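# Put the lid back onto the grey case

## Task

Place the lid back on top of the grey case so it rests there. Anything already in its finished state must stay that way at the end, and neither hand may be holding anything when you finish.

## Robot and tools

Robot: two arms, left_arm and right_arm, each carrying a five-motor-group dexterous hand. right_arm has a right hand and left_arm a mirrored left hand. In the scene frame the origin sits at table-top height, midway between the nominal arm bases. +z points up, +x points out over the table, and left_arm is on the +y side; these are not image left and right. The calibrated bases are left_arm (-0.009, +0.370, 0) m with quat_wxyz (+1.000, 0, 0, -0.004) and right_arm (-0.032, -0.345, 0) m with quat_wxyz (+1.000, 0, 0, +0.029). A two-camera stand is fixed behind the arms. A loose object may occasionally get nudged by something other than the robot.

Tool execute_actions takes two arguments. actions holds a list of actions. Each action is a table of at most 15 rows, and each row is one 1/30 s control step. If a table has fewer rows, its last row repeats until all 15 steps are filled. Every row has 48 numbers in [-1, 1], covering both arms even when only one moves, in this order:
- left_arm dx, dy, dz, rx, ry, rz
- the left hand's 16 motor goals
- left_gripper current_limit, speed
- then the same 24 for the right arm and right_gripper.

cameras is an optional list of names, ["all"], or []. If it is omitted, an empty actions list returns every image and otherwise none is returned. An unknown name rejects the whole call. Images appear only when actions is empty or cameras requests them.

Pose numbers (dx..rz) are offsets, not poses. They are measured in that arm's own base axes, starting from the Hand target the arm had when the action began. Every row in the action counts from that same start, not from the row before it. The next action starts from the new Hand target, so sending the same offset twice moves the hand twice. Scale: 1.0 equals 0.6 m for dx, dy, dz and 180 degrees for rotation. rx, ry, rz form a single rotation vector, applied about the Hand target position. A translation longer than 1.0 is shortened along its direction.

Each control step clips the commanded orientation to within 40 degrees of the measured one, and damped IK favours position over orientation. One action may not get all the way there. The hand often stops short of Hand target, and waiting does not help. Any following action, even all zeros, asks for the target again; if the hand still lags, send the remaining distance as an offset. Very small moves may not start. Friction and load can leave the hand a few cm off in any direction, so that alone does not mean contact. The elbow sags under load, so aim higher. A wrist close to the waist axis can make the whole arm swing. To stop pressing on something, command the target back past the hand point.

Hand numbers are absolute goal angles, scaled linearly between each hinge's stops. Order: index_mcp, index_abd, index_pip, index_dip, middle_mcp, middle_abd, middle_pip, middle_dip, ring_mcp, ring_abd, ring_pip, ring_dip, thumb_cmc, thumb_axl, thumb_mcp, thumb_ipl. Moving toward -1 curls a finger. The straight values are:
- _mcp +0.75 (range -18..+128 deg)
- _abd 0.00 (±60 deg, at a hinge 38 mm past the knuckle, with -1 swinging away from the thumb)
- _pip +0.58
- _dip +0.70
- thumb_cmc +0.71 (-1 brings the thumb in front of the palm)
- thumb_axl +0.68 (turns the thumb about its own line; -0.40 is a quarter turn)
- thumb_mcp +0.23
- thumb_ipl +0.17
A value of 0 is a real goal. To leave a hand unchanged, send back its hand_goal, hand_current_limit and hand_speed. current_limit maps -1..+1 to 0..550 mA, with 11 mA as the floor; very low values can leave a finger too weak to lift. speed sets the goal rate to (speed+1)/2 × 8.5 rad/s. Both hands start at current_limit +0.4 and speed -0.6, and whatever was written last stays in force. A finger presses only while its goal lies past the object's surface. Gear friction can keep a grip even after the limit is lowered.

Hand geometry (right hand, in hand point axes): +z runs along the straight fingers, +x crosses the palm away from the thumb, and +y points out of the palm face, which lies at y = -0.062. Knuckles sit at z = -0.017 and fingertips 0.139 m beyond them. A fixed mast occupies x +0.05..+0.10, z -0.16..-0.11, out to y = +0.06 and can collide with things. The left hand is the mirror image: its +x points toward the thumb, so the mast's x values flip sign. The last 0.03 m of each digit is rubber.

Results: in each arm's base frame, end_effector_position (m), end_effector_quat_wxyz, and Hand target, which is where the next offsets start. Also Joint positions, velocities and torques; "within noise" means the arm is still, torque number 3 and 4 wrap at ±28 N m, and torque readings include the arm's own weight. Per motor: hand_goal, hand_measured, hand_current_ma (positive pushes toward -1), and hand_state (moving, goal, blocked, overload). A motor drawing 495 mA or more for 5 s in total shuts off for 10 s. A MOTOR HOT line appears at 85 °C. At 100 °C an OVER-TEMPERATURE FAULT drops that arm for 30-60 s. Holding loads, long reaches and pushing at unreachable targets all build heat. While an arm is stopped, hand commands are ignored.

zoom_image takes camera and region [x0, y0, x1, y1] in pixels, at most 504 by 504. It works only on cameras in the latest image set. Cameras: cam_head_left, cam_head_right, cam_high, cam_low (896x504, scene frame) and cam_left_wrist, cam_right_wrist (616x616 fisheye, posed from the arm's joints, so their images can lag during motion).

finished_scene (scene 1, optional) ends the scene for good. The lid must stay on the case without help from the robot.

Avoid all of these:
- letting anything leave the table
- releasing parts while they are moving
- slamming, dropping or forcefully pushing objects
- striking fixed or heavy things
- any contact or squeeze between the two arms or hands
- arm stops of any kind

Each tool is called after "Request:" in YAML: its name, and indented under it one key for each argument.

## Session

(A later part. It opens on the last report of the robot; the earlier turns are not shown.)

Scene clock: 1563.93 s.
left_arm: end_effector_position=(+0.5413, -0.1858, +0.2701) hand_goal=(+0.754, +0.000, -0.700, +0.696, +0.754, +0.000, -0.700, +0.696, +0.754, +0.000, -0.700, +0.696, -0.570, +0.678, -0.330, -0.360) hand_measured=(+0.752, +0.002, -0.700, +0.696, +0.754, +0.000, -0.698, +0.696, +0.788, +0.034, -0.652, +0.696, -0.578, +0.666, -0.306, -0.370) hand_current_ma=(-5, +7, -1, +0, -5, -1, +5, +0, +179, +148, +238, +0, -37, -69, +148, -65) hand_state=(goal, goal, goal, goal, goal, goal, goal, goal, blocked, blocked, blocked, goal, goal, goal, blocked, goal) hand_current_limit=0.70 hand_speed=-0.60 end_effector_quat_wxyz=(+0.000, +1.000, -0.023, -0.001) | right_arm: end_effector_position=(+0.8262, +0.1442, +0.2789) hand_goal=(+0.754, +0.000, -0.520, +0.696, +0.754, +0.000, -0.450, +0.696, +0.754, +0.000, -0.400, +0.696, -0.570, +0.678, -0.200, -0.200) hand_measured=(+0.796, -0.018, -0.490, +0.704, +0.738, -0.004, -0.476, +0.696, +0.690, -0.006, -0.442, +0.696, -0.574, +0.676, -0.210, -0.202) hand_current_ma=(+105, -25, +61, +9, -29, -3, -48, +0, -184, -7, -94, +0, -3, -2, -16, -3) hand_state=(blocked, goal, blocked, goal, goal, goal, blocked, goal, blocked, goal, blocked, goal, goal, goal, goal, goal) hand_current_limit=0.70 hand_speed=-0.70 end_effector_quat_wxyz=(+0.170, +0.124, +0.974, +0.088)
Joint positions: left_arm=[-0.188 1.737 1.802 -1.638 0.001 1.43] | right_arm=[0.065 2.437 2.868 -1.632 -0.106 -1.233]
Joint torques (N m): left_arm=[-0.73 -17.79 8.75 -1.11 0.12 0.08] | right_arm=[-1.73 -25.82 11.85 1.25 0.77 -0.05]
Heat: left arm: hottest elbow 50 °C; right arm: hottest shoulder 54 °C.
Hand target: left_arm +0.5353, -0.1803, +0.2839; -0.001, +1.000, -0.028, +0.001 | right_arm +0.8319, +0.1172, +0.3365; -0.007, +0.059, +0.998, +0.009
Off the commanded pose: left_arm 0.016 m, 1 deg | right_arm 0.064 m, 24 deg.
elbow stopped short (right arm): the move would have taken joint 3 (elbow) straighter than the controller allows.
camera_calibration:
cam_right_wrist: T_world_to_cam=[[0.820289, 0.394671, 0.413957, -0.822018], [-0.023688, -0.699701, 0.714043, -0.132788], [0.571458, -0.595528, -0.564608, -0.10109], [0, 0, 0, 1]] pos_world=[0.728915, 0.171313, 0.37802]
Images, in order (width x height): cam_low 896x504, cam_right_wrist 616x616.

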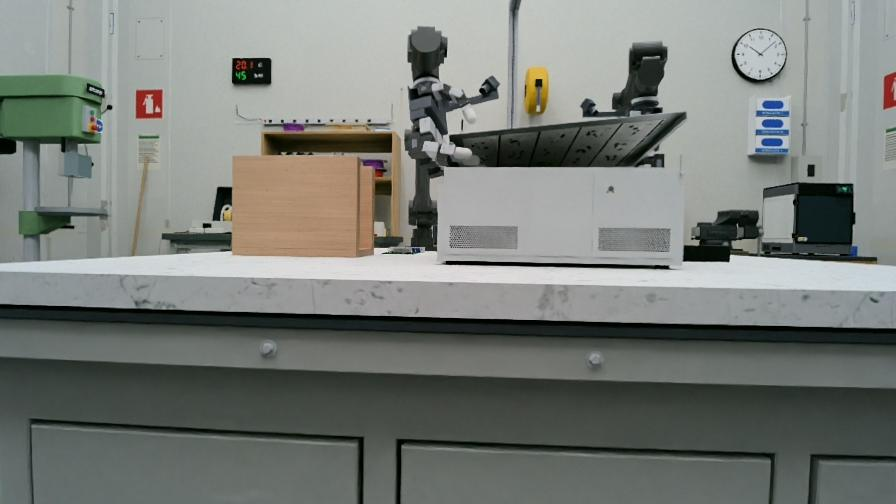

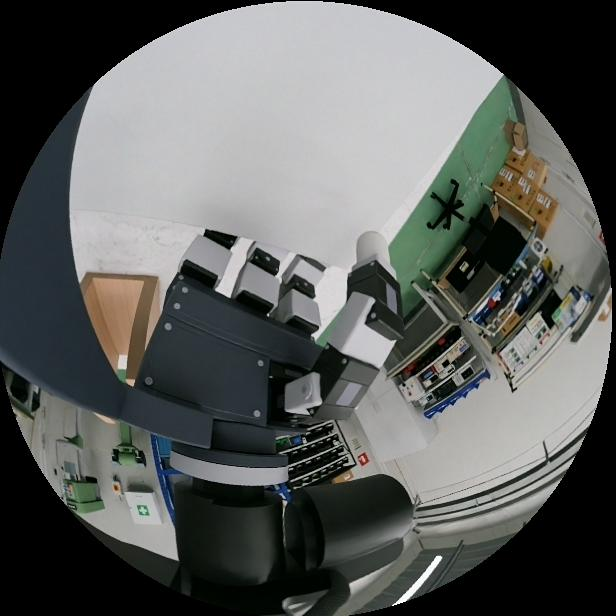

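Request:
execute_actions:
  actions:
    - [[0,0,0,0,0,0,0.754,0,-0.7,0.696,0.754,0,-0.7,0.696,0.754,0,-0.7,0.696,-0.57,0.678,-0.33,-0.36,0.7,-0.6,0,-0.075,0.01,0,0,0,0.754,0,-0.52,0.696,0.754,0,-0.5,0.696,0.754,0,-0.47,0.696,-0.57,0.678,-0.2,-0.2,0.7,-0.7]]
  cameras: ["cam_low","cam_right_wrist","cam_high"]

Request:
zoom_image:
  camera: "cam_low"
  region: [380, 90, 720, 200]

Request:
zoom_image:
  camera: "cam_high"
  region: [340, 350, 500, 480]

Scene clock: 1573.00 s.
left_arm: end_effector_position=(+0.5413, -0.1858, +0.2701) hand_goal=(+0.754, +0.000, -0.700, +0.696, +0.754, +0.000, -0.700, +0.696, +0.754, +0.000, -0.700, +0.696, -0.570, +0.678, -0.330, -0.360) hand_measured=(+0.752, +0.002, -0.700, +0.696, +0.754, +0.000, -0.698, +0.696, +0.788, +0.034, -0.652, +0.696, -0.578, +0.666, -0.306, -0.370) hand_current_ma=(-5, +7, -1, +0, -5, -1, +5, +0, +179, +148, +238, +0, -37, -67, +147, -65) hand_state=(goal, goal, goal, goal, goal, goal, goal, goal, blocked, blocked, blocked, goal, goal, goal, blocked, goal) hand_current_limit=0.70 hand_speed=-0.60 end_effector_quat_wxyz=(+0.000, +1.000, -0.023, -0.001) | right_arm: end_effector_position=(+0.8258, +0.1418, +0.2801) hand_goal=(+0.754, +0.000, -0.520, +0.696, +0.754, +0.000, -0.500, +0.696, +0.754, +0.000, -0.470, +0.696, -0.570, +0.678, -0.200, -0.200) hand_measured=(+0.796, -0.018, -0.490, +0.704, +0.738, -0.002, -0.508, +0.696, +0.690, -0.008, -0.482, +0.696, -0.574, +0.676, -0.210, -0.202) hand_current_ma=(+105, -25, +61, +9, -27, -1, -9, +0, -184, -8, -15, +0, -3, -2, -16, -3) hand_state=(blocked, goal, blocked, goal, goal, goal, goal, goal, blocked, goal, goal, goal, goal, goal, goal, goal) hand_current_limit=0.70 hand_speed=-0.70 end_effector_quat_wxyz=(+0.169, +0.121, +0.974, +0.094)
Joint positions: left_arm=[-0.188 1.737 1.802 -1.638 0 1.43] | right_arm=[0.059 2.437 2.868 -1.632 -0.122 -1.243]
Joint torques (N m): left_arm=[-0.79 -17.73 8.73 -1.13 0.12 0.08] | right_arm=[-5.01 -26.58 11.92 0.85 0.8 -0.37]
Heat: left arm: hottest elbow 50 °C; right arm: hottest shoulder 54 °C.
Hand target: left_arm +0.5353, -0.1803, +0.2838; -0.001, +1.000, -0.028, +0.001 | right_arm +0.8319, +0.0722, +0.3425; -0.007, +0.060, +0.998, +0.009
Off the commanded pose: left_arm 0.016 m, 1 deg | right_arm 0.094 m, 24 deg.
elbow stopped short (right arm): the move would have taken joint 3 (elbow) straighter than the controller allows.
camera_calibration:
cam_right_wrist: T_world_to_cam=[[0.816914, 0.396453, 0.4189, -0.820113], [-0.0182877, -0.708128, 0.705847, -0.136249], [0.57647, -0.584277, -0.571229, -0.105361], [0, 0, 0, 1]] pos_world=[0.728207, 0.167095, 0.379531]
Images, in order (width x height): cam_high 896x504, cam_low 896x504, cam_right_wrist 616x616.

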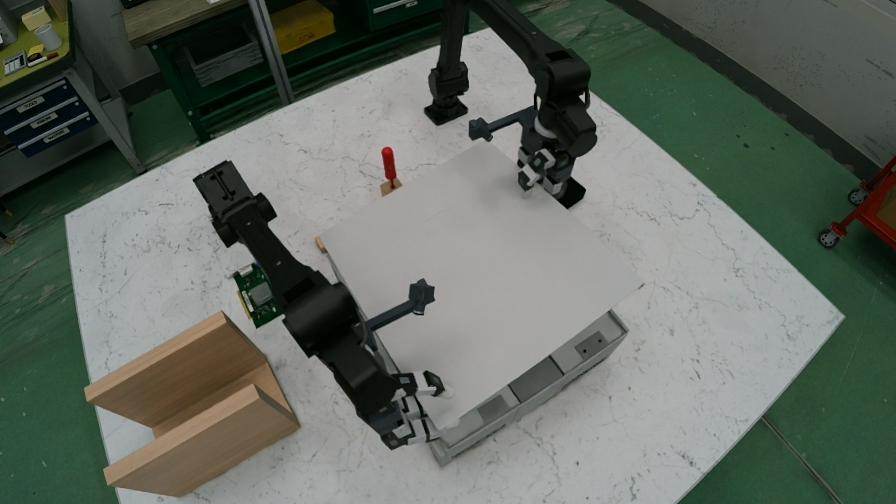

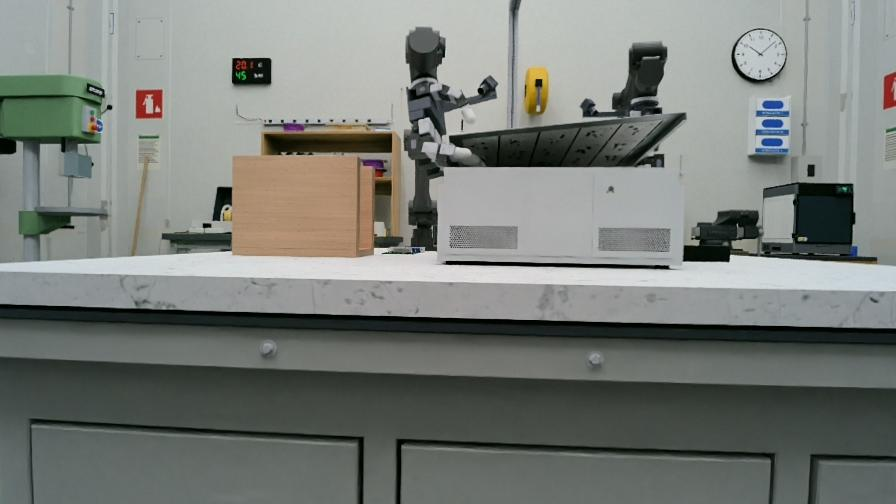

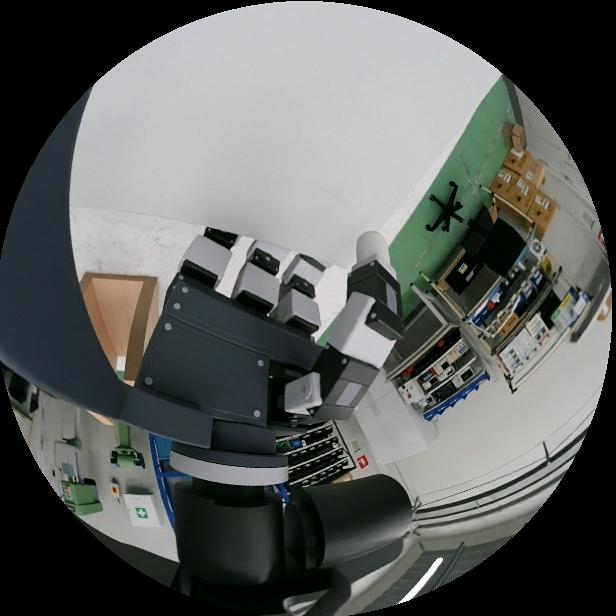

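Scaled by 1.482.

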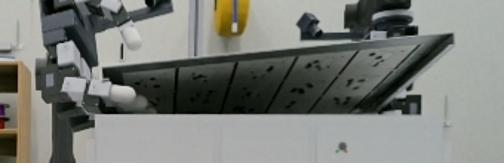

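Scaled by 3.150.

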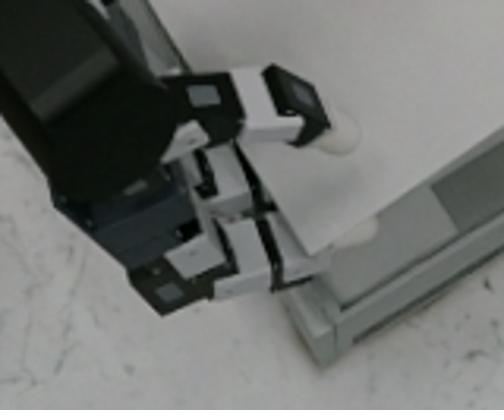

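Request:
execute_actions:
  actions:
    - [[0,0,0,0,0,0,0.754,0,-0.7,0.696,0.754,0,-0.7,0.696,0.754,0,-0.7,0.696,-0.57,0.678,-0.33,-0.36,0.7,-0.6,-0.06,0.02,0.0,0,0,0,0.754,0,-0.52,0.696,0.754,0,-0.52,0.696,0.754,0,-0.52,0.696,-0.57,0.678,-0.2,-0.2,0.7,-0.7]]
  cameras: ["cam_low","cam_head_left","cam_high"]

Request:
zoom_image:
  camera: "cam_low"
  region: [380, 90, 720, 200]

Request:
zoom_image:
  camera: "cam_high"
  region: [340, 350, 500, 480]

Scene clock: 1591.67 s.
left_arm: end_effector_position=(+0.5383, -0.1842, +0.2697) hand_goal=(+0.754, +0.000, -0.700, +0.696, +0.754, +0.000, -0.700, +0.696, +0.754, +0.000, -0.700, +0.696, -0.570, +0.678, -0.330, -0.360) hand_measured=(+0.754, +0.002, -0.700, +0.696, +0.754, +0.000, -0.698, +0.696, +0.790, +0.032, -0.656, +0.696, -0.580, +0.666, -0.308, -0.354) hand_current_ma=(-4, +7, -1, +0, -4, -1, +5, +0, +184, +137, +217, +0, -46, -66, +135, +39) hand_state=(goal, goal, goal, goal, goal, goal, goal, goal, blocked, blocked, blocked, goal, goal, goal, blocked, goal) hand_current_limit=0.70 hand_speed=-0.60 end_effector_quat_wxyz=(-0.001, +1.000, -0.030, -0.005) | right_arm: end_effector_position=(+0.8135, +0.0923, +0.2851) hand_goal=(+0.754, +0.000, -0.520, +0.696, +0.754, +0.000, -0.520, +0.696, +0.754, +0.000, -0.520, +0.696, -0.570, +0.678, -0.200, -0.200) hand_measured=(+0.770, +0.000, -0.508, +0.702, +0.782, -0.004, -0.488, +0.714, +0.758, +0.000, -0.518, +0.696, -0.574, +0.676, -0.208, -0.202) hand_current_ma=(+25, +0, +17, +7, +61, -4, +64, +29, +3, +0, +2, +0, -3, -2, -15, -3) hand_state=(goal, goal, goal, goal, blocked, goal, blocked, goal, goal, goal, goal, goal, goal, goal, goal, goal) hand_current_limit=0.70 hand_speed=-0.70 end_effector_quat_wxyz=(+0.159, +0.123, +0.977, +0.065)
Joint positions: left_arm=[-0.185 1.737 1.802 -1.647 -0.001 1.445] | right_arm=[0.002 2.398 2.833 -1.672 -0.087 -1.302]
Joint torques (N m): left_arm=[-0.97 -17.67 8.73 -0.75 0.19 -0.08] | right_arm=[-0.03 -27.87 8.01 0.79 -0.51 -0.12]
Heat: left arm: hottest elbow 50 °C; right arm: hottest shoulder 53 °C.
Hand target: left_arm +0.5352, -0.1804, +0.2838; -0.001, +1.000, -0.028, +0.001 | right_arm +0.7959, +0.0841, +0.3424; -0.007, +0.060, +0.998, +0.009
Off the commanded pose: left_arm 0.015 m, 1 deg | right_arm 0.061 m, 22 deg.
joint sent to its limit (right arm) — joint 4 (wrist pitch), lower limit. The joint targets are off in position and orientation.
Images, in order (width x height): cam_head_left 896x504, cam_high 896x504, cam_low 896x504.

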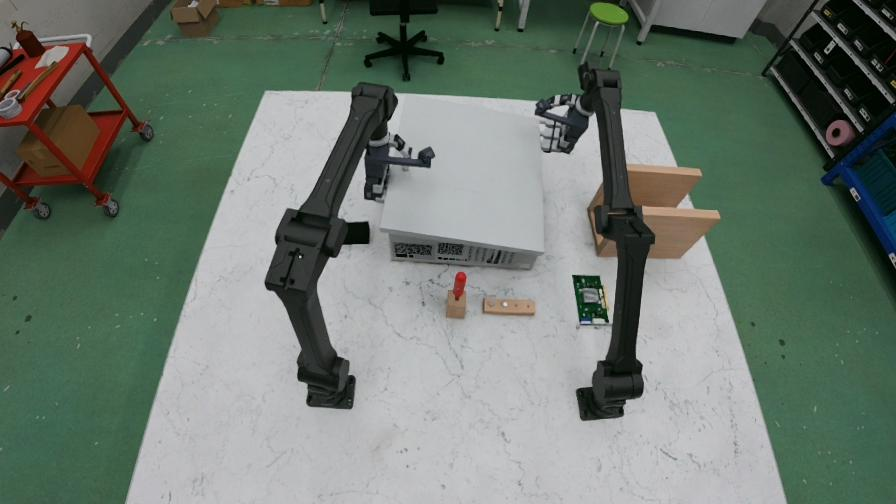

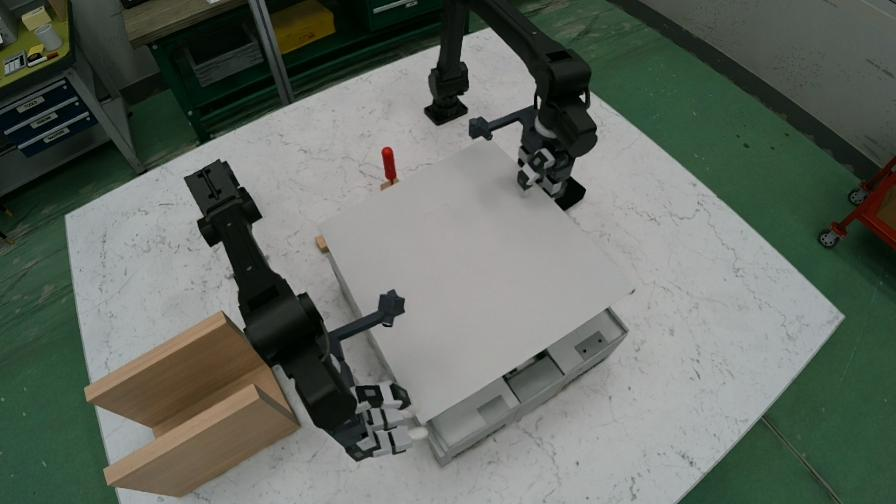

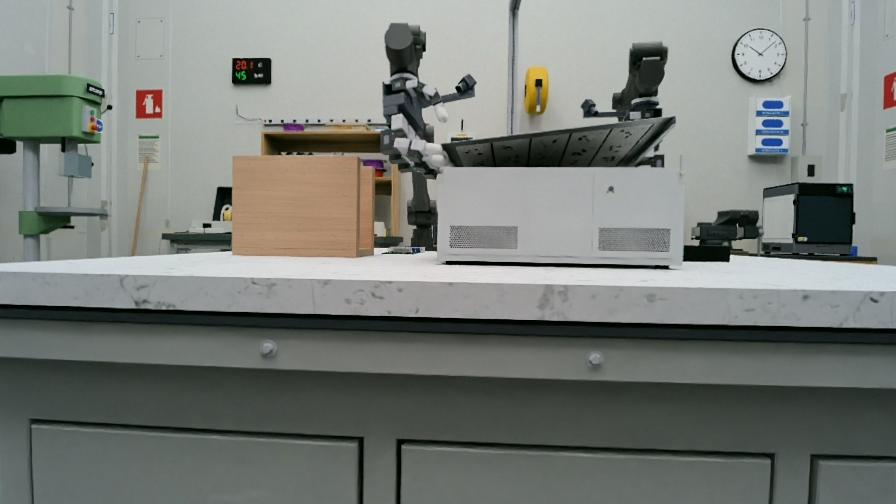

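Scaled by 1.482.

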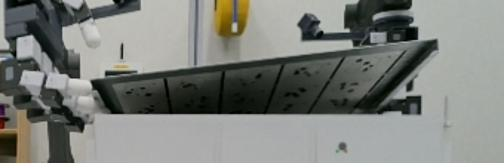

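Scaled by 3.150.

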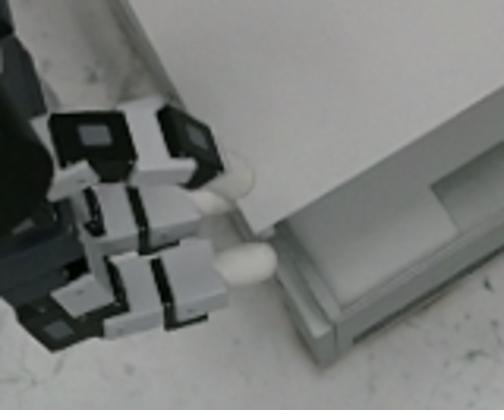

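Request:
zoom_image:
  camera: "cam_head_left"
  region: [370, 190, 570, 280]

Request:
zoom_image:
  camera: "cam_high"
  region: [290, 130, 450, 260]

Scaled by 2.520.

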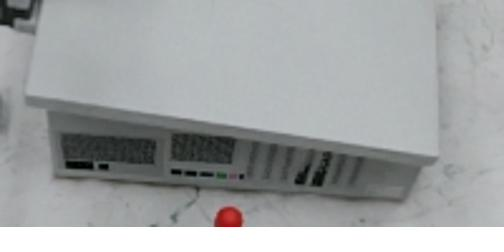

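Scaled by 3.150.

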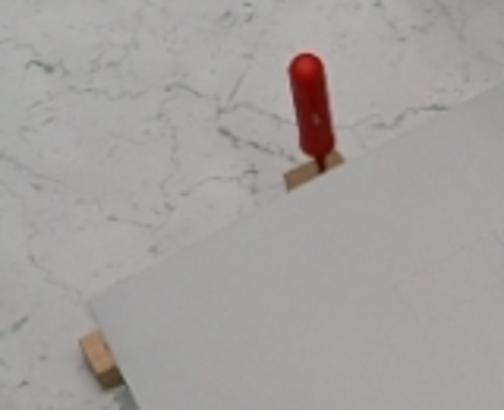

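Request:
execute_actions:
  actions:
    - [[0.057,-0.02,0,0,0,0.0083,0.754,0,-0.7,0.696,0.754,0,-0.7,0.696,0.754,0,-0.7,0.696,-0.57,0.678,-0.33,-0.36,0.7,-0.6,0.03,0.03,0,0,0,0,0.754,0,0.3,0.696,0.754,0,-0.52,0.696,0.754,0,-0.52,0.696,-0.57,0.678,-0.2,-0.2,0.7,-0.7]]
  cameras: ["cam_low","cam_head_left","cam_high"]

Request:
zoom_image:
  camera: "cam_low"
  region: [380, 90, 720, 200]

Request:
zoom_image:
  camera: "cam_high"
  region: [340, 350, 500, 480]

Request:
zoom_image:
  camera: "cam_head_left"
  region: [370, 190, 570, 280]

Scene clock: 1637.57 s.
left_arm: end_effector_position=(+0.5547, -0.1872, +0.2563) hand_goal=(+0.754, +0.000, -0.700, +0.696, +0.754, +0.000, -0.700, +0.696, +0.754, +0.000, -0.700, +0.696, -0.570, +0.678, -0.330, -0.360) hand_measured=(+0.740, +0.002, -0.710, +0.696, +0.754, +0.000, -0.698, +0.696, +0.796, +0.032, -0.656, +0.696, -0.582, +0.662, -0.300, -0.352) hand_current_ma=(-70, +7, -50, +0, -4, -1, +5, +0, +220, +137, +215, +0, -60, -99, +196, +46) hand_state=(goal, goal, goal, goal, goal, goal, goal, goal, blocked, blocked, blocked, goal, goal, goal, blocked, goal) hand_current_limit=0.70 hand_speed=-0.60 end_effector_quat_wxyz=(-0.003, +0.999, -0.030, -0.018) | right_arm: end_effector_position=(+0.8145, +0.0876, +0.2817) hand_goal=(+0.754, +0.000, +0.300, +0.696, +0.754, +0.000, -0.520, +0.696, +0.754, +0.000, -0.520, +0.696, -0.570, +0.678, -0.200, -0.200) hand_measured=(+0.758, +0.000, +0.298, +0.700, +0.802, -0.004, -0.474, +0.722, +0.770, +0.000, -0.508, +0.700, -0.574, +0.676, -0.208, -0.202) hand_current_ma=(+4, +0, -1, +3, +121, -3, +105, +49, +25, +0, +18, +3, -3, -2, -15, -3) hand_state=(goal, goal, goal, goal, blocked, goal, blocked, blocked, goal, goal, goal, goal, goal, goal, goal, goal) hand_current_limit=0.70 hand_speed=-0.70 end_effector_quat_wxyz=(+0.161, +0.126, +0.978, +0.049)
Joint positions: left_arm=[-0.185 1.8 1.856 -1.662 -0.001 1.444] | right_arm=[0.004 2.399 2.833 -1.672 -0.054 -1.302]
Joint torques (N m): left_arm=[-1.73 -16.79 12.89 -0.98 0.31 -0.45] | right_arm=[1.2 -25.11 12.93 0.72 -0.72 -0.05]
Heat: left arm: hottest elbow 50 °C; right arm: hottest shoulder 57 °C.
Hand target: left_arm +0.5695, -0.1924, +0.2841; -0.001, +1.000, -0.015, +0.001 | right_arm +0.8139, +0.1021, +0.3425; -0.007, +0.060, +0.998, +0.009
Off the commanded pose: left_arm 0.032 m, 3 deg | right_arm 0.062 m, 21 deg.
joint sent to its limit (left arm) — joint 4 (wrist pitch), lower limit. The joint targets still meet the commanded pose.
joint sent to its limit (right arm) — joint 4 (wrist pitch), lower limit. The joint targets are off in position and orientation.
Images, in order (width x height): cam_head_left 896x504, cam_high 896x504, cam_low 896x504.

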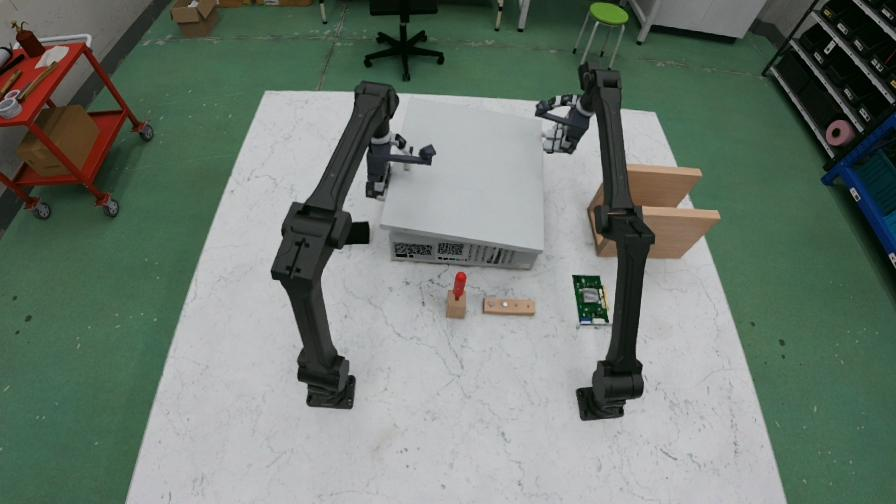

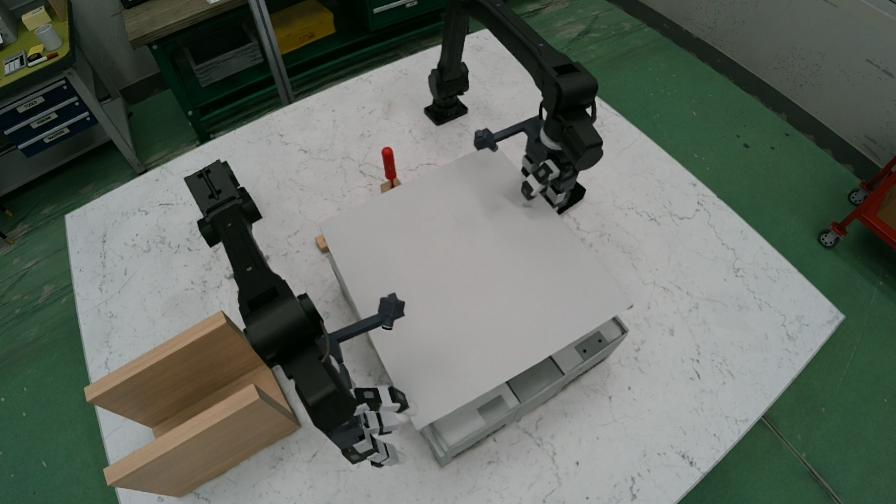

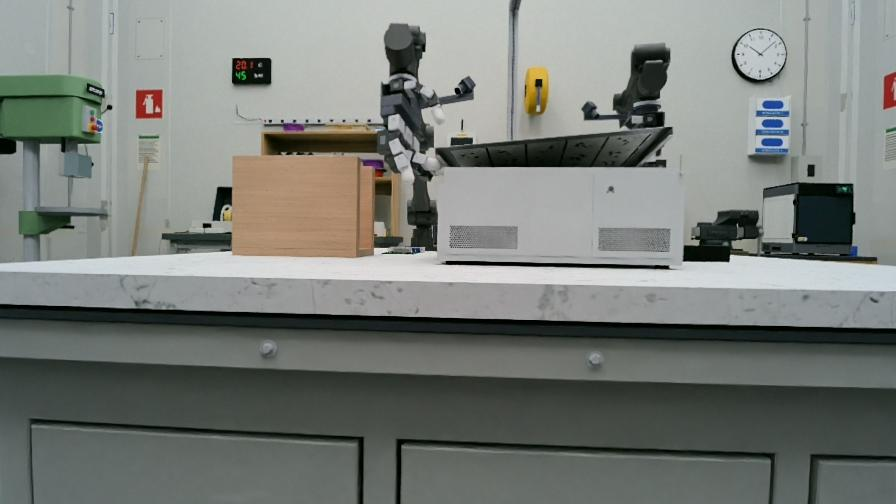

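Scaled by 1.482.

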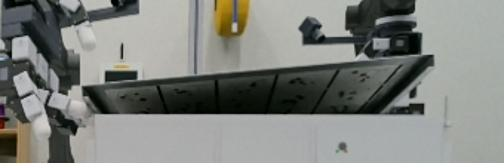

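Scaled by 3.150.

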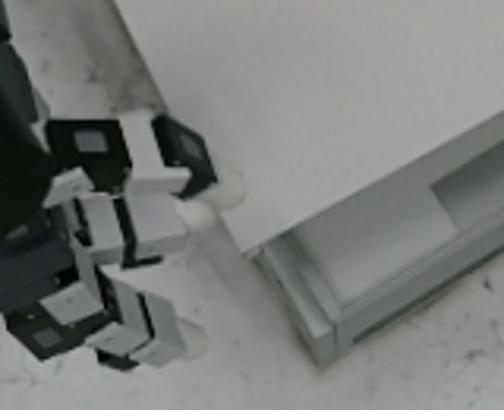

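Scaled by 2.520.

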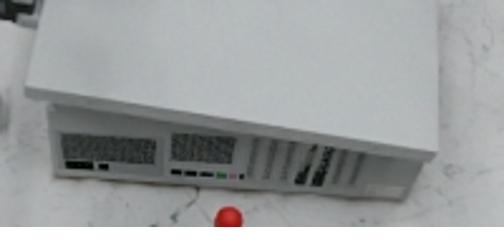

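Request:
execute_actions:
  actions:
    - [[0.042,0.023,0,0,0,0.011,0.754,0,-0.7,0.696,0.754,0,-0.7,0.696,0.754,0,-0.7,0.696,-0.57,0.678,-0.33,-0.36,0.7,-0.6,0.045,0.042,0,0,0,0,0.754,0,0.3,0.696,0.754,0,-0.58,0.696,0.754,0,-0.58,0.696,-0.57,0.678,-0.2,-0.2,0.7,-0.7]]
  cameras: ["cam_low","cam_head_left","cam_high"]

Request:
zoom_image:
  camera: "cam_low"
  region: [380, 90, 720, 200]

Request:
zoom_image:
  camera: "cam_high"
  region: [340, 350, 500, 480]

Request:
zoom_image:
  camera: "cam_head_left"
  region: [370, 190, 570, 280]

Scene clock: 1664.20 s.
left_arm: end_effector_position=(+0.5759, -0.1753, +0.2510) hand_goal=(+0.754, +0.000, -0.700, +0.696, +0.754, +0.000, -0.700, +0.696, +0.754, +0.000, -0.700, +0.696, -0.570, +0.678, -0.330, -0.360) hand_measured=(+0.752, +0.002, -0.700, +0.696, +0.754, +0.000, -0.698, +0.696, +0.800, +0.032, -0.656, +0.696, -0.584, +0.658, -0.296, -0.352) hand_current_ma=(-8, +7, -1, +0, -3, -1, +5, +0, +244, +137, +212, +0, -71, -117, +211, +53) hand_state=(goal, goal, goal, goal, goal, goal, goal, goal, blocked, blocked, blocked, goal, goal, goal, blocked, goal) hand_current_limit=0.70 hand_speed=-0.60 end_effector_quat_wxyz=(-0.004, +1.000, -0.017, -0.018) | right_arm: end_effector_position=(+0.8324, +0.0977, +0.2791) hand_goal=(+0.754, +0.000, +0.300, +0.696, +0.754, +0.000, -0.580, +0.696, +0.754, +0.000, -0.580, +0.696, -0.570, +0.678, -0.200, -0.200) hand_measured=(+0.758, +0.000, +0.298, +0.700, +0.804, -0.002, -0.500, +0.722, +0.774, +0.000, -0.566, +0.700, -0.574, +0.676, -0.208, -0.202) hand_current_ma=(+3, +0, -1, +3, +131, -1, +228, +49, +35, +0, +20, +4, -3, -2, -15, -3) hand_state=(goal, goal, goal, goal, blocked, goal, blocked, blocked, goal, goal, goal, goal, goal, goal, goal, goal) hand_current_limit=0.70 hand_speed=-0.70 end_effector_quat_wxyz=(+0.183, +0.144, +0.971, +0.052)
Joint positions: left_arm=[-0.16 1.85 1.913 -1.672 -0.003 1.444] | right_arm=[0.021 2.419 2.847 -1.618 -0.041 -1.248]
Joint torques (N m): left_arm=[-1.32 -17.85 13.19 -0.59 0.46 -0.51] | right_arm=[2.14 -24.59 13.39 2.06 -0.91 0.09]
Heat: left arm: hottest elbow 60 °C; right arm: hottest shoulder 54 °C.
Hand target: left_arm +0.5948, -0.1786, +0.2841; -0.001, +1.000, +0.002, +0.001 | right_arm +0.8409, +0.1275, +0.3427; -0.007, +0.059, +0.998, +0.009
Off the commanded pose: left_arm 0.038 m, 3 deg | right_arm 0.070 m, 25 deg.
elbow stopped short (right arm): the move would have taken joint 3 (elbow) straighter than the controller allows.
joint sent to its limit (left arm) — joint 4 (wrist pitch), lower limit. The joint targets still meet the commanded pose.
Images, in order (width x height): cam_head_left 896x504, cam_high 896x504, cam_low 896x504.

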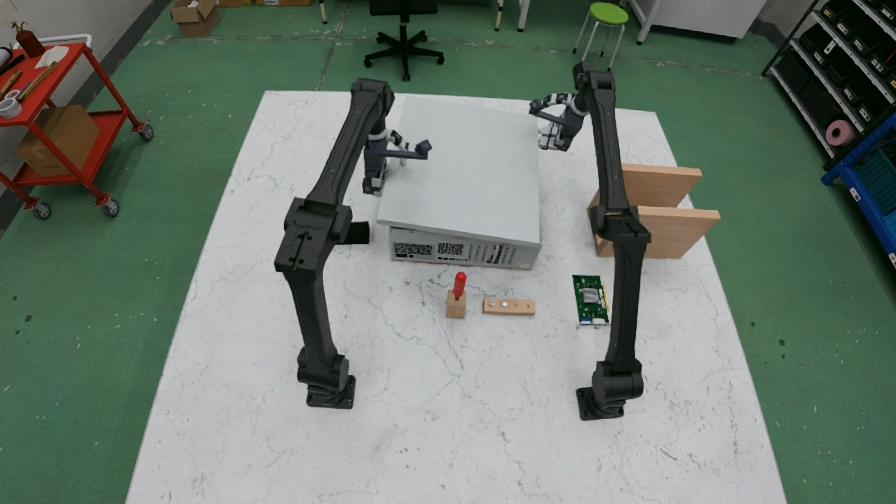

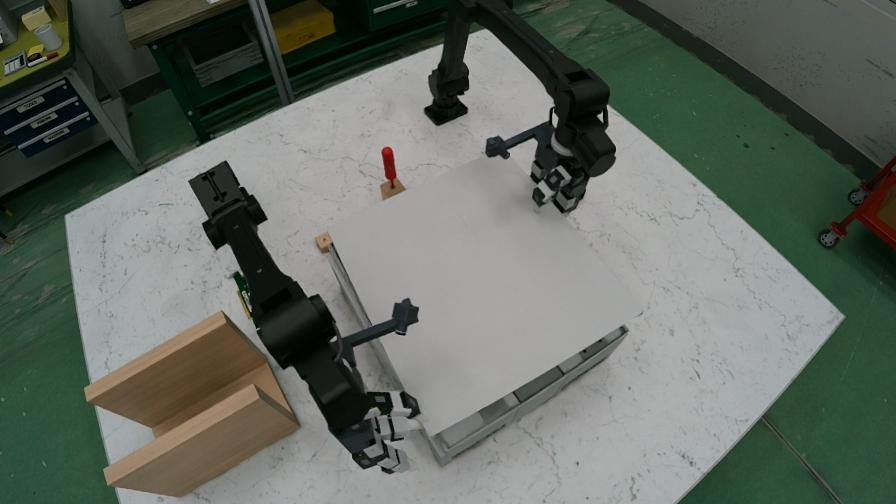

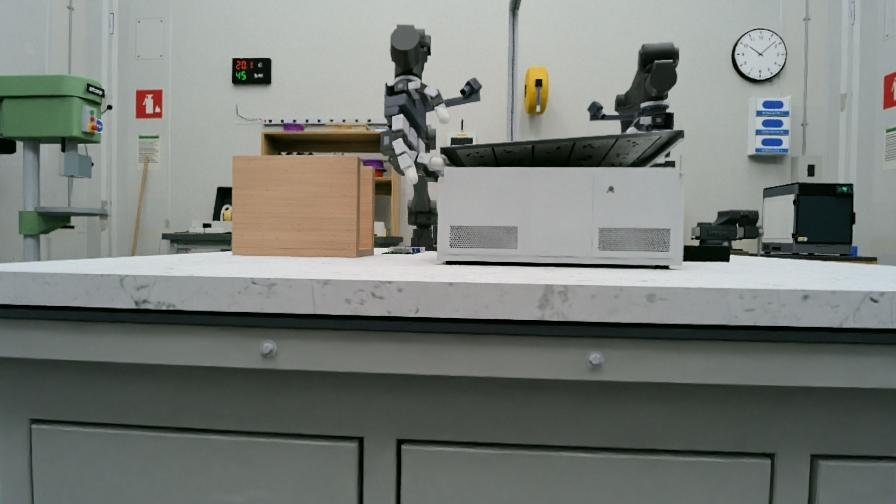

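Scaled by 1.482.

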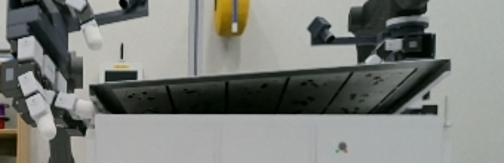

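Scaled by 3.150.

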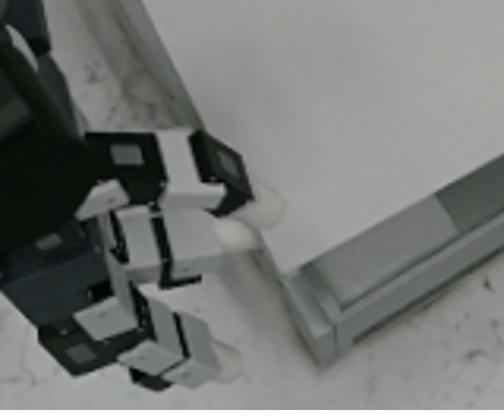

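Scaled by 2.520.

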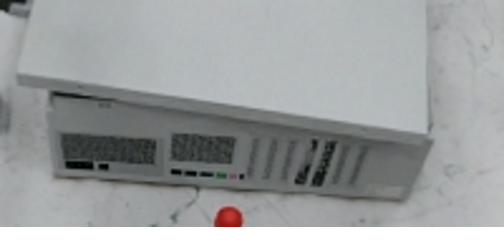

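Request:
execute_actions:
  actions:
    - [[0,0,0,0,0,0,0.754,0,-0.7,0.696,0.754,0,-0.7,0.696,0.754,0,-0.7,0.696,-0.57,0.678,-0.33,-0.36,0.7,-0.6,-0.01,-0.01,-0.05,0,0,0,0.754,0,0.3,0.696,0.754,0,-0.58,0.696,0.754,0,-0.58,0.696,-0.57,0.678,-0.2,-0.2,0.7,-0.7]]
    - [[0,0,0,0,0,0,0.754,0,-0.7,0.696,0.754,0,-0.7,0.696,0.754,0,-0.7,0.696,-0.57,0.678,-0.33,-0.36,0.7,-0.6,0,0,-0.05,0,0,0,0.754,0,0.3,0.696,0.754,0,-0.58,0.696,0.754,0,-0.58,0.696,-0.57,0.678,-0.2,-0.2,0.7,-0.7]]
  cameras: ["cam_low","cam_head_left","cam_high"]

Request:
zoom_image:
  camera: "cam_low"
  region: [380, 90, 720, 200]

Request:
zoom_image:
  camera: "cam_high"
  region: [340, 350, 500, 480]

Request:
zoom_image:
  camera: "cam_head_left"
  region: [370, 190, 570, 280]

Scene clock: 1705.57 s.
left_arm: end_effector_position=(+0.5761, -0.1753, +0.2510) hand_goal=(+0.754, +0.000, -0.700, +0.696, +0.754, +0.000, -0.700, +0.696, +0.754, +0.000, -0.700, +0.696, -0.570, +0.678, -0.330, -0.360) hand_measured=(+0.752, +0.002, -0.700, +0.696, +0.754, +0.000, -0.698, +0.696, +0.800, +0.032, -0.656, +0.696, -0.584, +0.658, -0.296, -0.352) hand_current_ma=(-8, +7, -1, +0, -3, -1, +5, +0, +244, +137, +212, +0, -71, -117, +211, +54) hand_state=(goal, goal, goal, goal, goal, goal, goal, goal, blocked, blocked, blocked, goal, goal, goal, blocked, goal) hand_current_limit=0.70 hand_speed=-0.60 end_effector_quat_wxyz=(-0.004, +1.000, -0.016, -0.018) | right_arm: end_effector_position=(+0.8344, +0.0979, +0.2724) hand_goal=(+0.754, +0.000, +0.300, +0.696, +0.754, +0.000, -0.580, +0.696, +0.754, +0.000, -0.580, +0.696, -0.570, +0.678, -0.200, -0.200) hand_measured=(+0.758, +0.000, +0.298, +0.700, +0.804, -0.002, -0.534, +0.722, +0.762, +0.006, -0.594, +0.690, -0.574, +0.676, -0.208, -0.202) hand_current_ma=(+3, +0, -1, +3, +131, -1, +105, +49, +10, +4, -22, -7, -3, -2, -15, -3) hand_state=(goal, goal, goal, goal, blocked, goal, blocked, blocked, goal, goal, goal, goal, goal, goal, goal, goal) hand_current_limit=0.70 hand_speed=-0.70 end_effector_quat_wxyz=(+0.181, +0.140, +0.972, +0.050)
Joint positions: left_arm=[-0.16 1.85 1.913 -1.672 -0.003 1.442] | right_arm=[0.021 2.442 2.874 -1.627 -0.04 -1.257]
Joint torques (N m): left_arm=[-1.44 -17.96 13.15 -0.55 0.47 -0.48] | right_arm=[1.67 -21.19 11.44 0.5 -0.85 -0.21]
Heat: left arm: hottest elbow 63 °C; right arm: hottest elbow 54 °C.
Hand target: left_arm +0.5947, -0.1786, +0.2841; -0.001, +1.000, +0.002, +0.001 | right_arm +0.8349, +0.1215, +0.2826; -0.007, +0.060, +0.998, +0.009
Off the commanded pose: left_arm 0.038 m, 3 deg | right_arm 0.026 m, 24 deg.
elbow stopped short (right arm): the move would have taken joint 3 (elbow) straighter than the controller allows.
joint sent to its limit (left arm) — joint 4 (wrist pitch), lower limit. The joint targets still meet the commanded pose.
Images, in order (width x height): cam_head_left 896x504, cam_high 896x504, cam_low 896x504.

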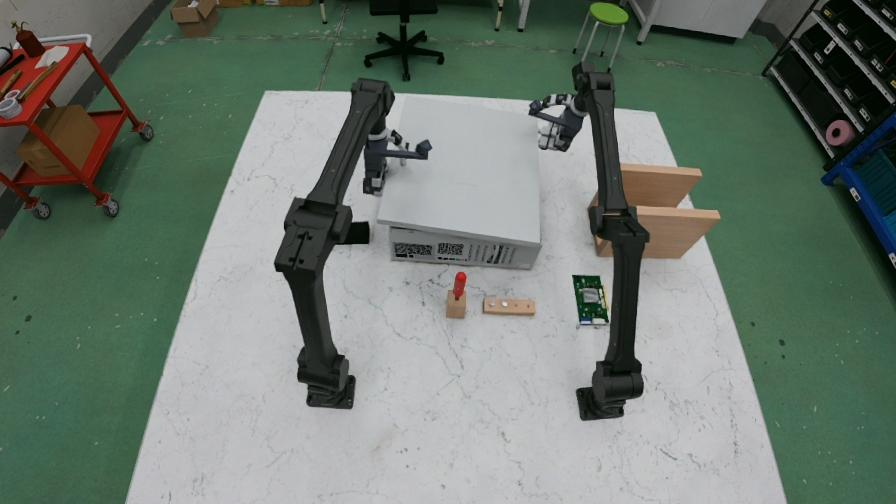

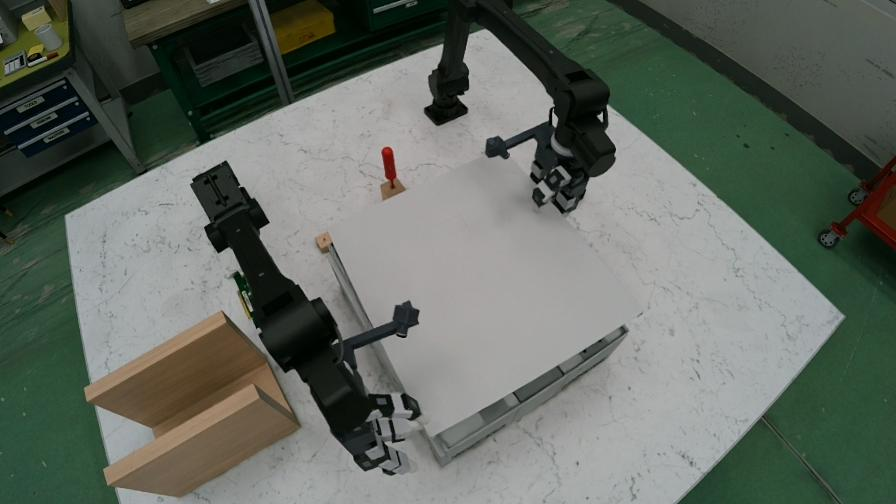

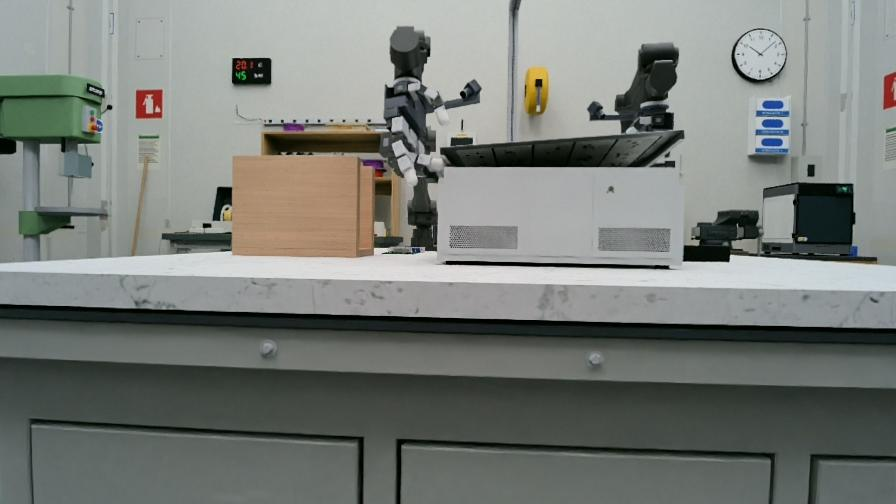

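Scaled by 1.482.

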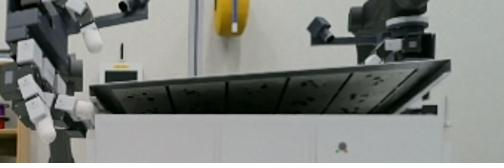

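Scaled by 3.150.

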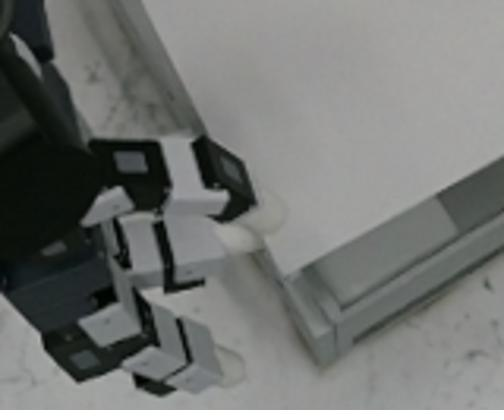

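Scaled by 2.520.

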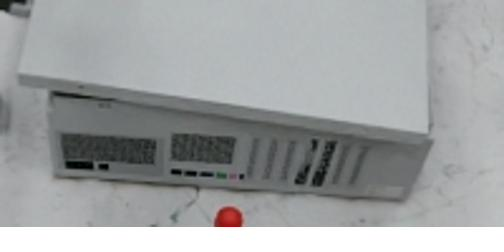

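Request:
execute_actions:
  actions:
    - [[0,0,0,0,0,0,0.754,0,-0.7,0.696,0.754,0,-0.7,0.696,0.754,0,-0.7,0.696,-0.57,0.678,-0.33,-0.36,0.7,-0.6,0,-0.13,-0.01,0,0,0,0.754,0,0.3,0.696,0.754,0,-0.4,0.696,0.754,0,-0.4,0.696,0.3,0.678,0,0,0.7,-0.5]]
  cameras: ["cam_low","cam_high"]

Request:
zoom_image:
  camera: "cam_high"
  region: [340, 350, 500, 480]

Scene clock: 1714.17 s.
left_arm: end_effector_position=(+0.5784, -0.1761, +0.2465) hand_goal=(+0.754, +0.000, -0.700, +0.696, +0.754, +0.000, -0.700, +0.696, +0.754, +0.000, -0.700, +0.696, -0.570, +0.678, -0.330, -0.360) hand_measured=(+0.756, +0.002, -0.698, +0.696, +0.762, +0.002, -0.692, +0.696, +0.770, +0.010, -0.676, +0.696, -0.572, +0.676, -0.330, -0.358) hand_current_ma=(+9, +7, +13, +0, +41, +12, +40, +0, +78, +39, +114, +0, -10, -10, +2, +17) hand_state=(goal, goal, goal, goal, goal, goal, goal, goal, goal, goal, blocked, goal, goal, goal, goal, goal) hand_current_limit=0.70 hand_speed=-0.60 end_effector_quat_wxyz=(-0.004, +1.000, -0.005, -0.023) | right_arm: end_effector_position=(+0.8323, +0.0423, +0.2609) hand_goal=(+0.754, +0.000, +0.300, +0.696, +0.754, +0.000, -0.400, +0.696, +0.754, +0.000, -0.400, +0.696, +0.300, +0.678, +0.000, +0.000) hand_measured=(+0.756, +0.000, +0.298, +0.698, +0.760, -0.002, -0.394, +0.700, +0.760, -0.002, -0.394, +0.698, +0.298, +0.676, -0.010, -0.004) hand_current_ma=(+2, +0, -1, +3, +7, -1, +7, +3, +8, -1, +8, +2, -2, -2, -20, -4) hand_state=(goal, goal, goal, goal, goal, goal, goal, goal, goal, goal, goal, goal, goal, goal, goal, goal) hand_current_limit=0.70 hand_speed=-0.50 end_effector_quat_wxyz=(+0.171, +0.132, +0.975, +0.050)
Joint positions: left_arm=[-0.161 1.858 1.913 -1.673 -0.001 1.418] | right_arm=[-0.057 2.459 2.882 -1.642 -0.071 -1.345]
Joint torques (N m): left_arm=[-1.32 -18.73 13.14 -0.54 0.35 -0.24] | right_arm=[0.67 -22.95 10.86 0.76 -0.2 -0.19]
Heat: left arm: hottest elbow 63 °C; right arm: hottest elbow 53 °C.
Hand target: left_arm +0.5947, -0.1786, +0.2842; -0.001, +1.000, +0.002, +0.001 | right_arm +0.8350, +0.0434, +0.2765; -0.007, +0.059, +0.998, +0.009
Off the commanded pose: left_arm 0.041 m, 3 deg | right_arm 0.016 m, 23 deg.
elbow stopped short (right arm): the move would have taken joint 3 (elbow) straighter than the controller allows.
joint sent to its limit (left arm) — joint 4 (wrist pitch), lower limit. The joint targets still meet the commanded pose.
Images, in order (width x height): cam_high 896x504, cam_low 896x504.

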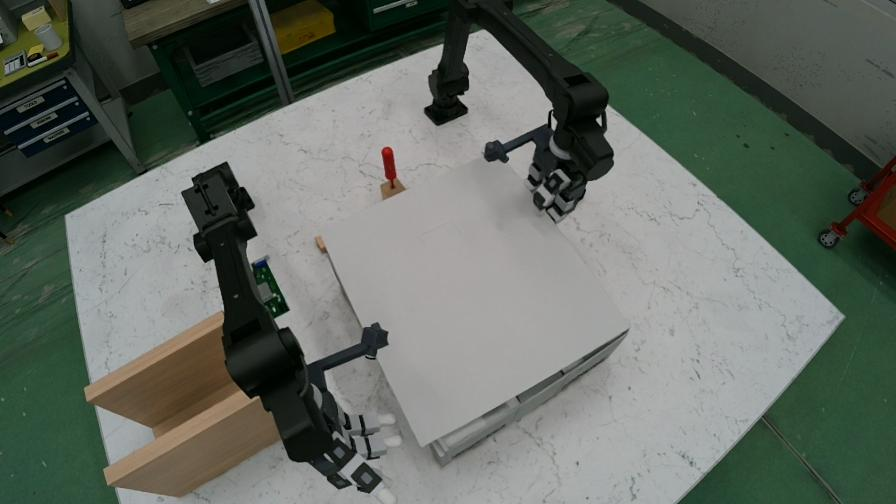

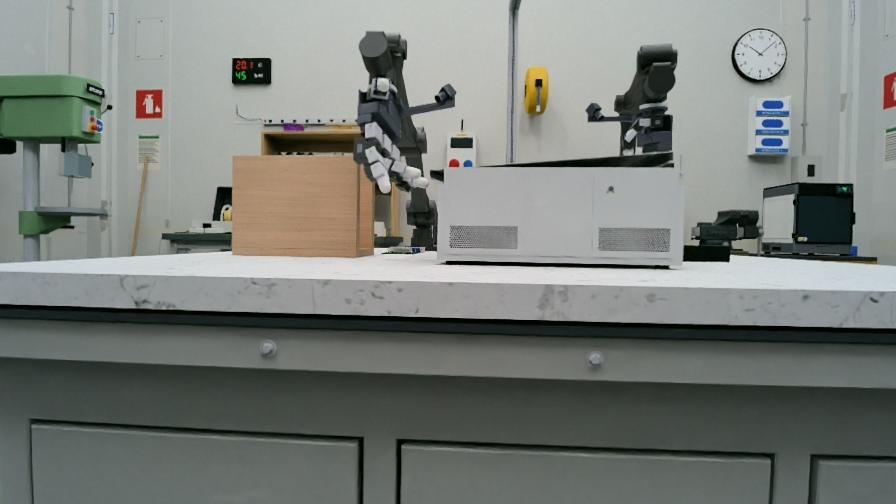

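Scaled by 3.150.

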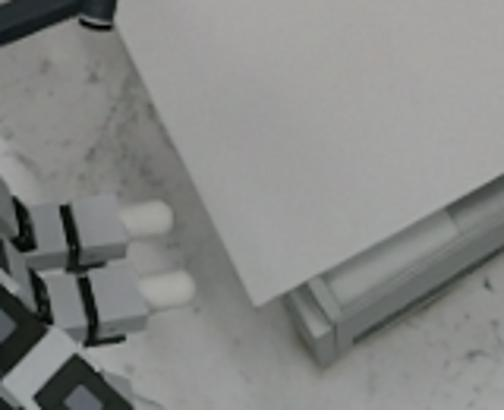

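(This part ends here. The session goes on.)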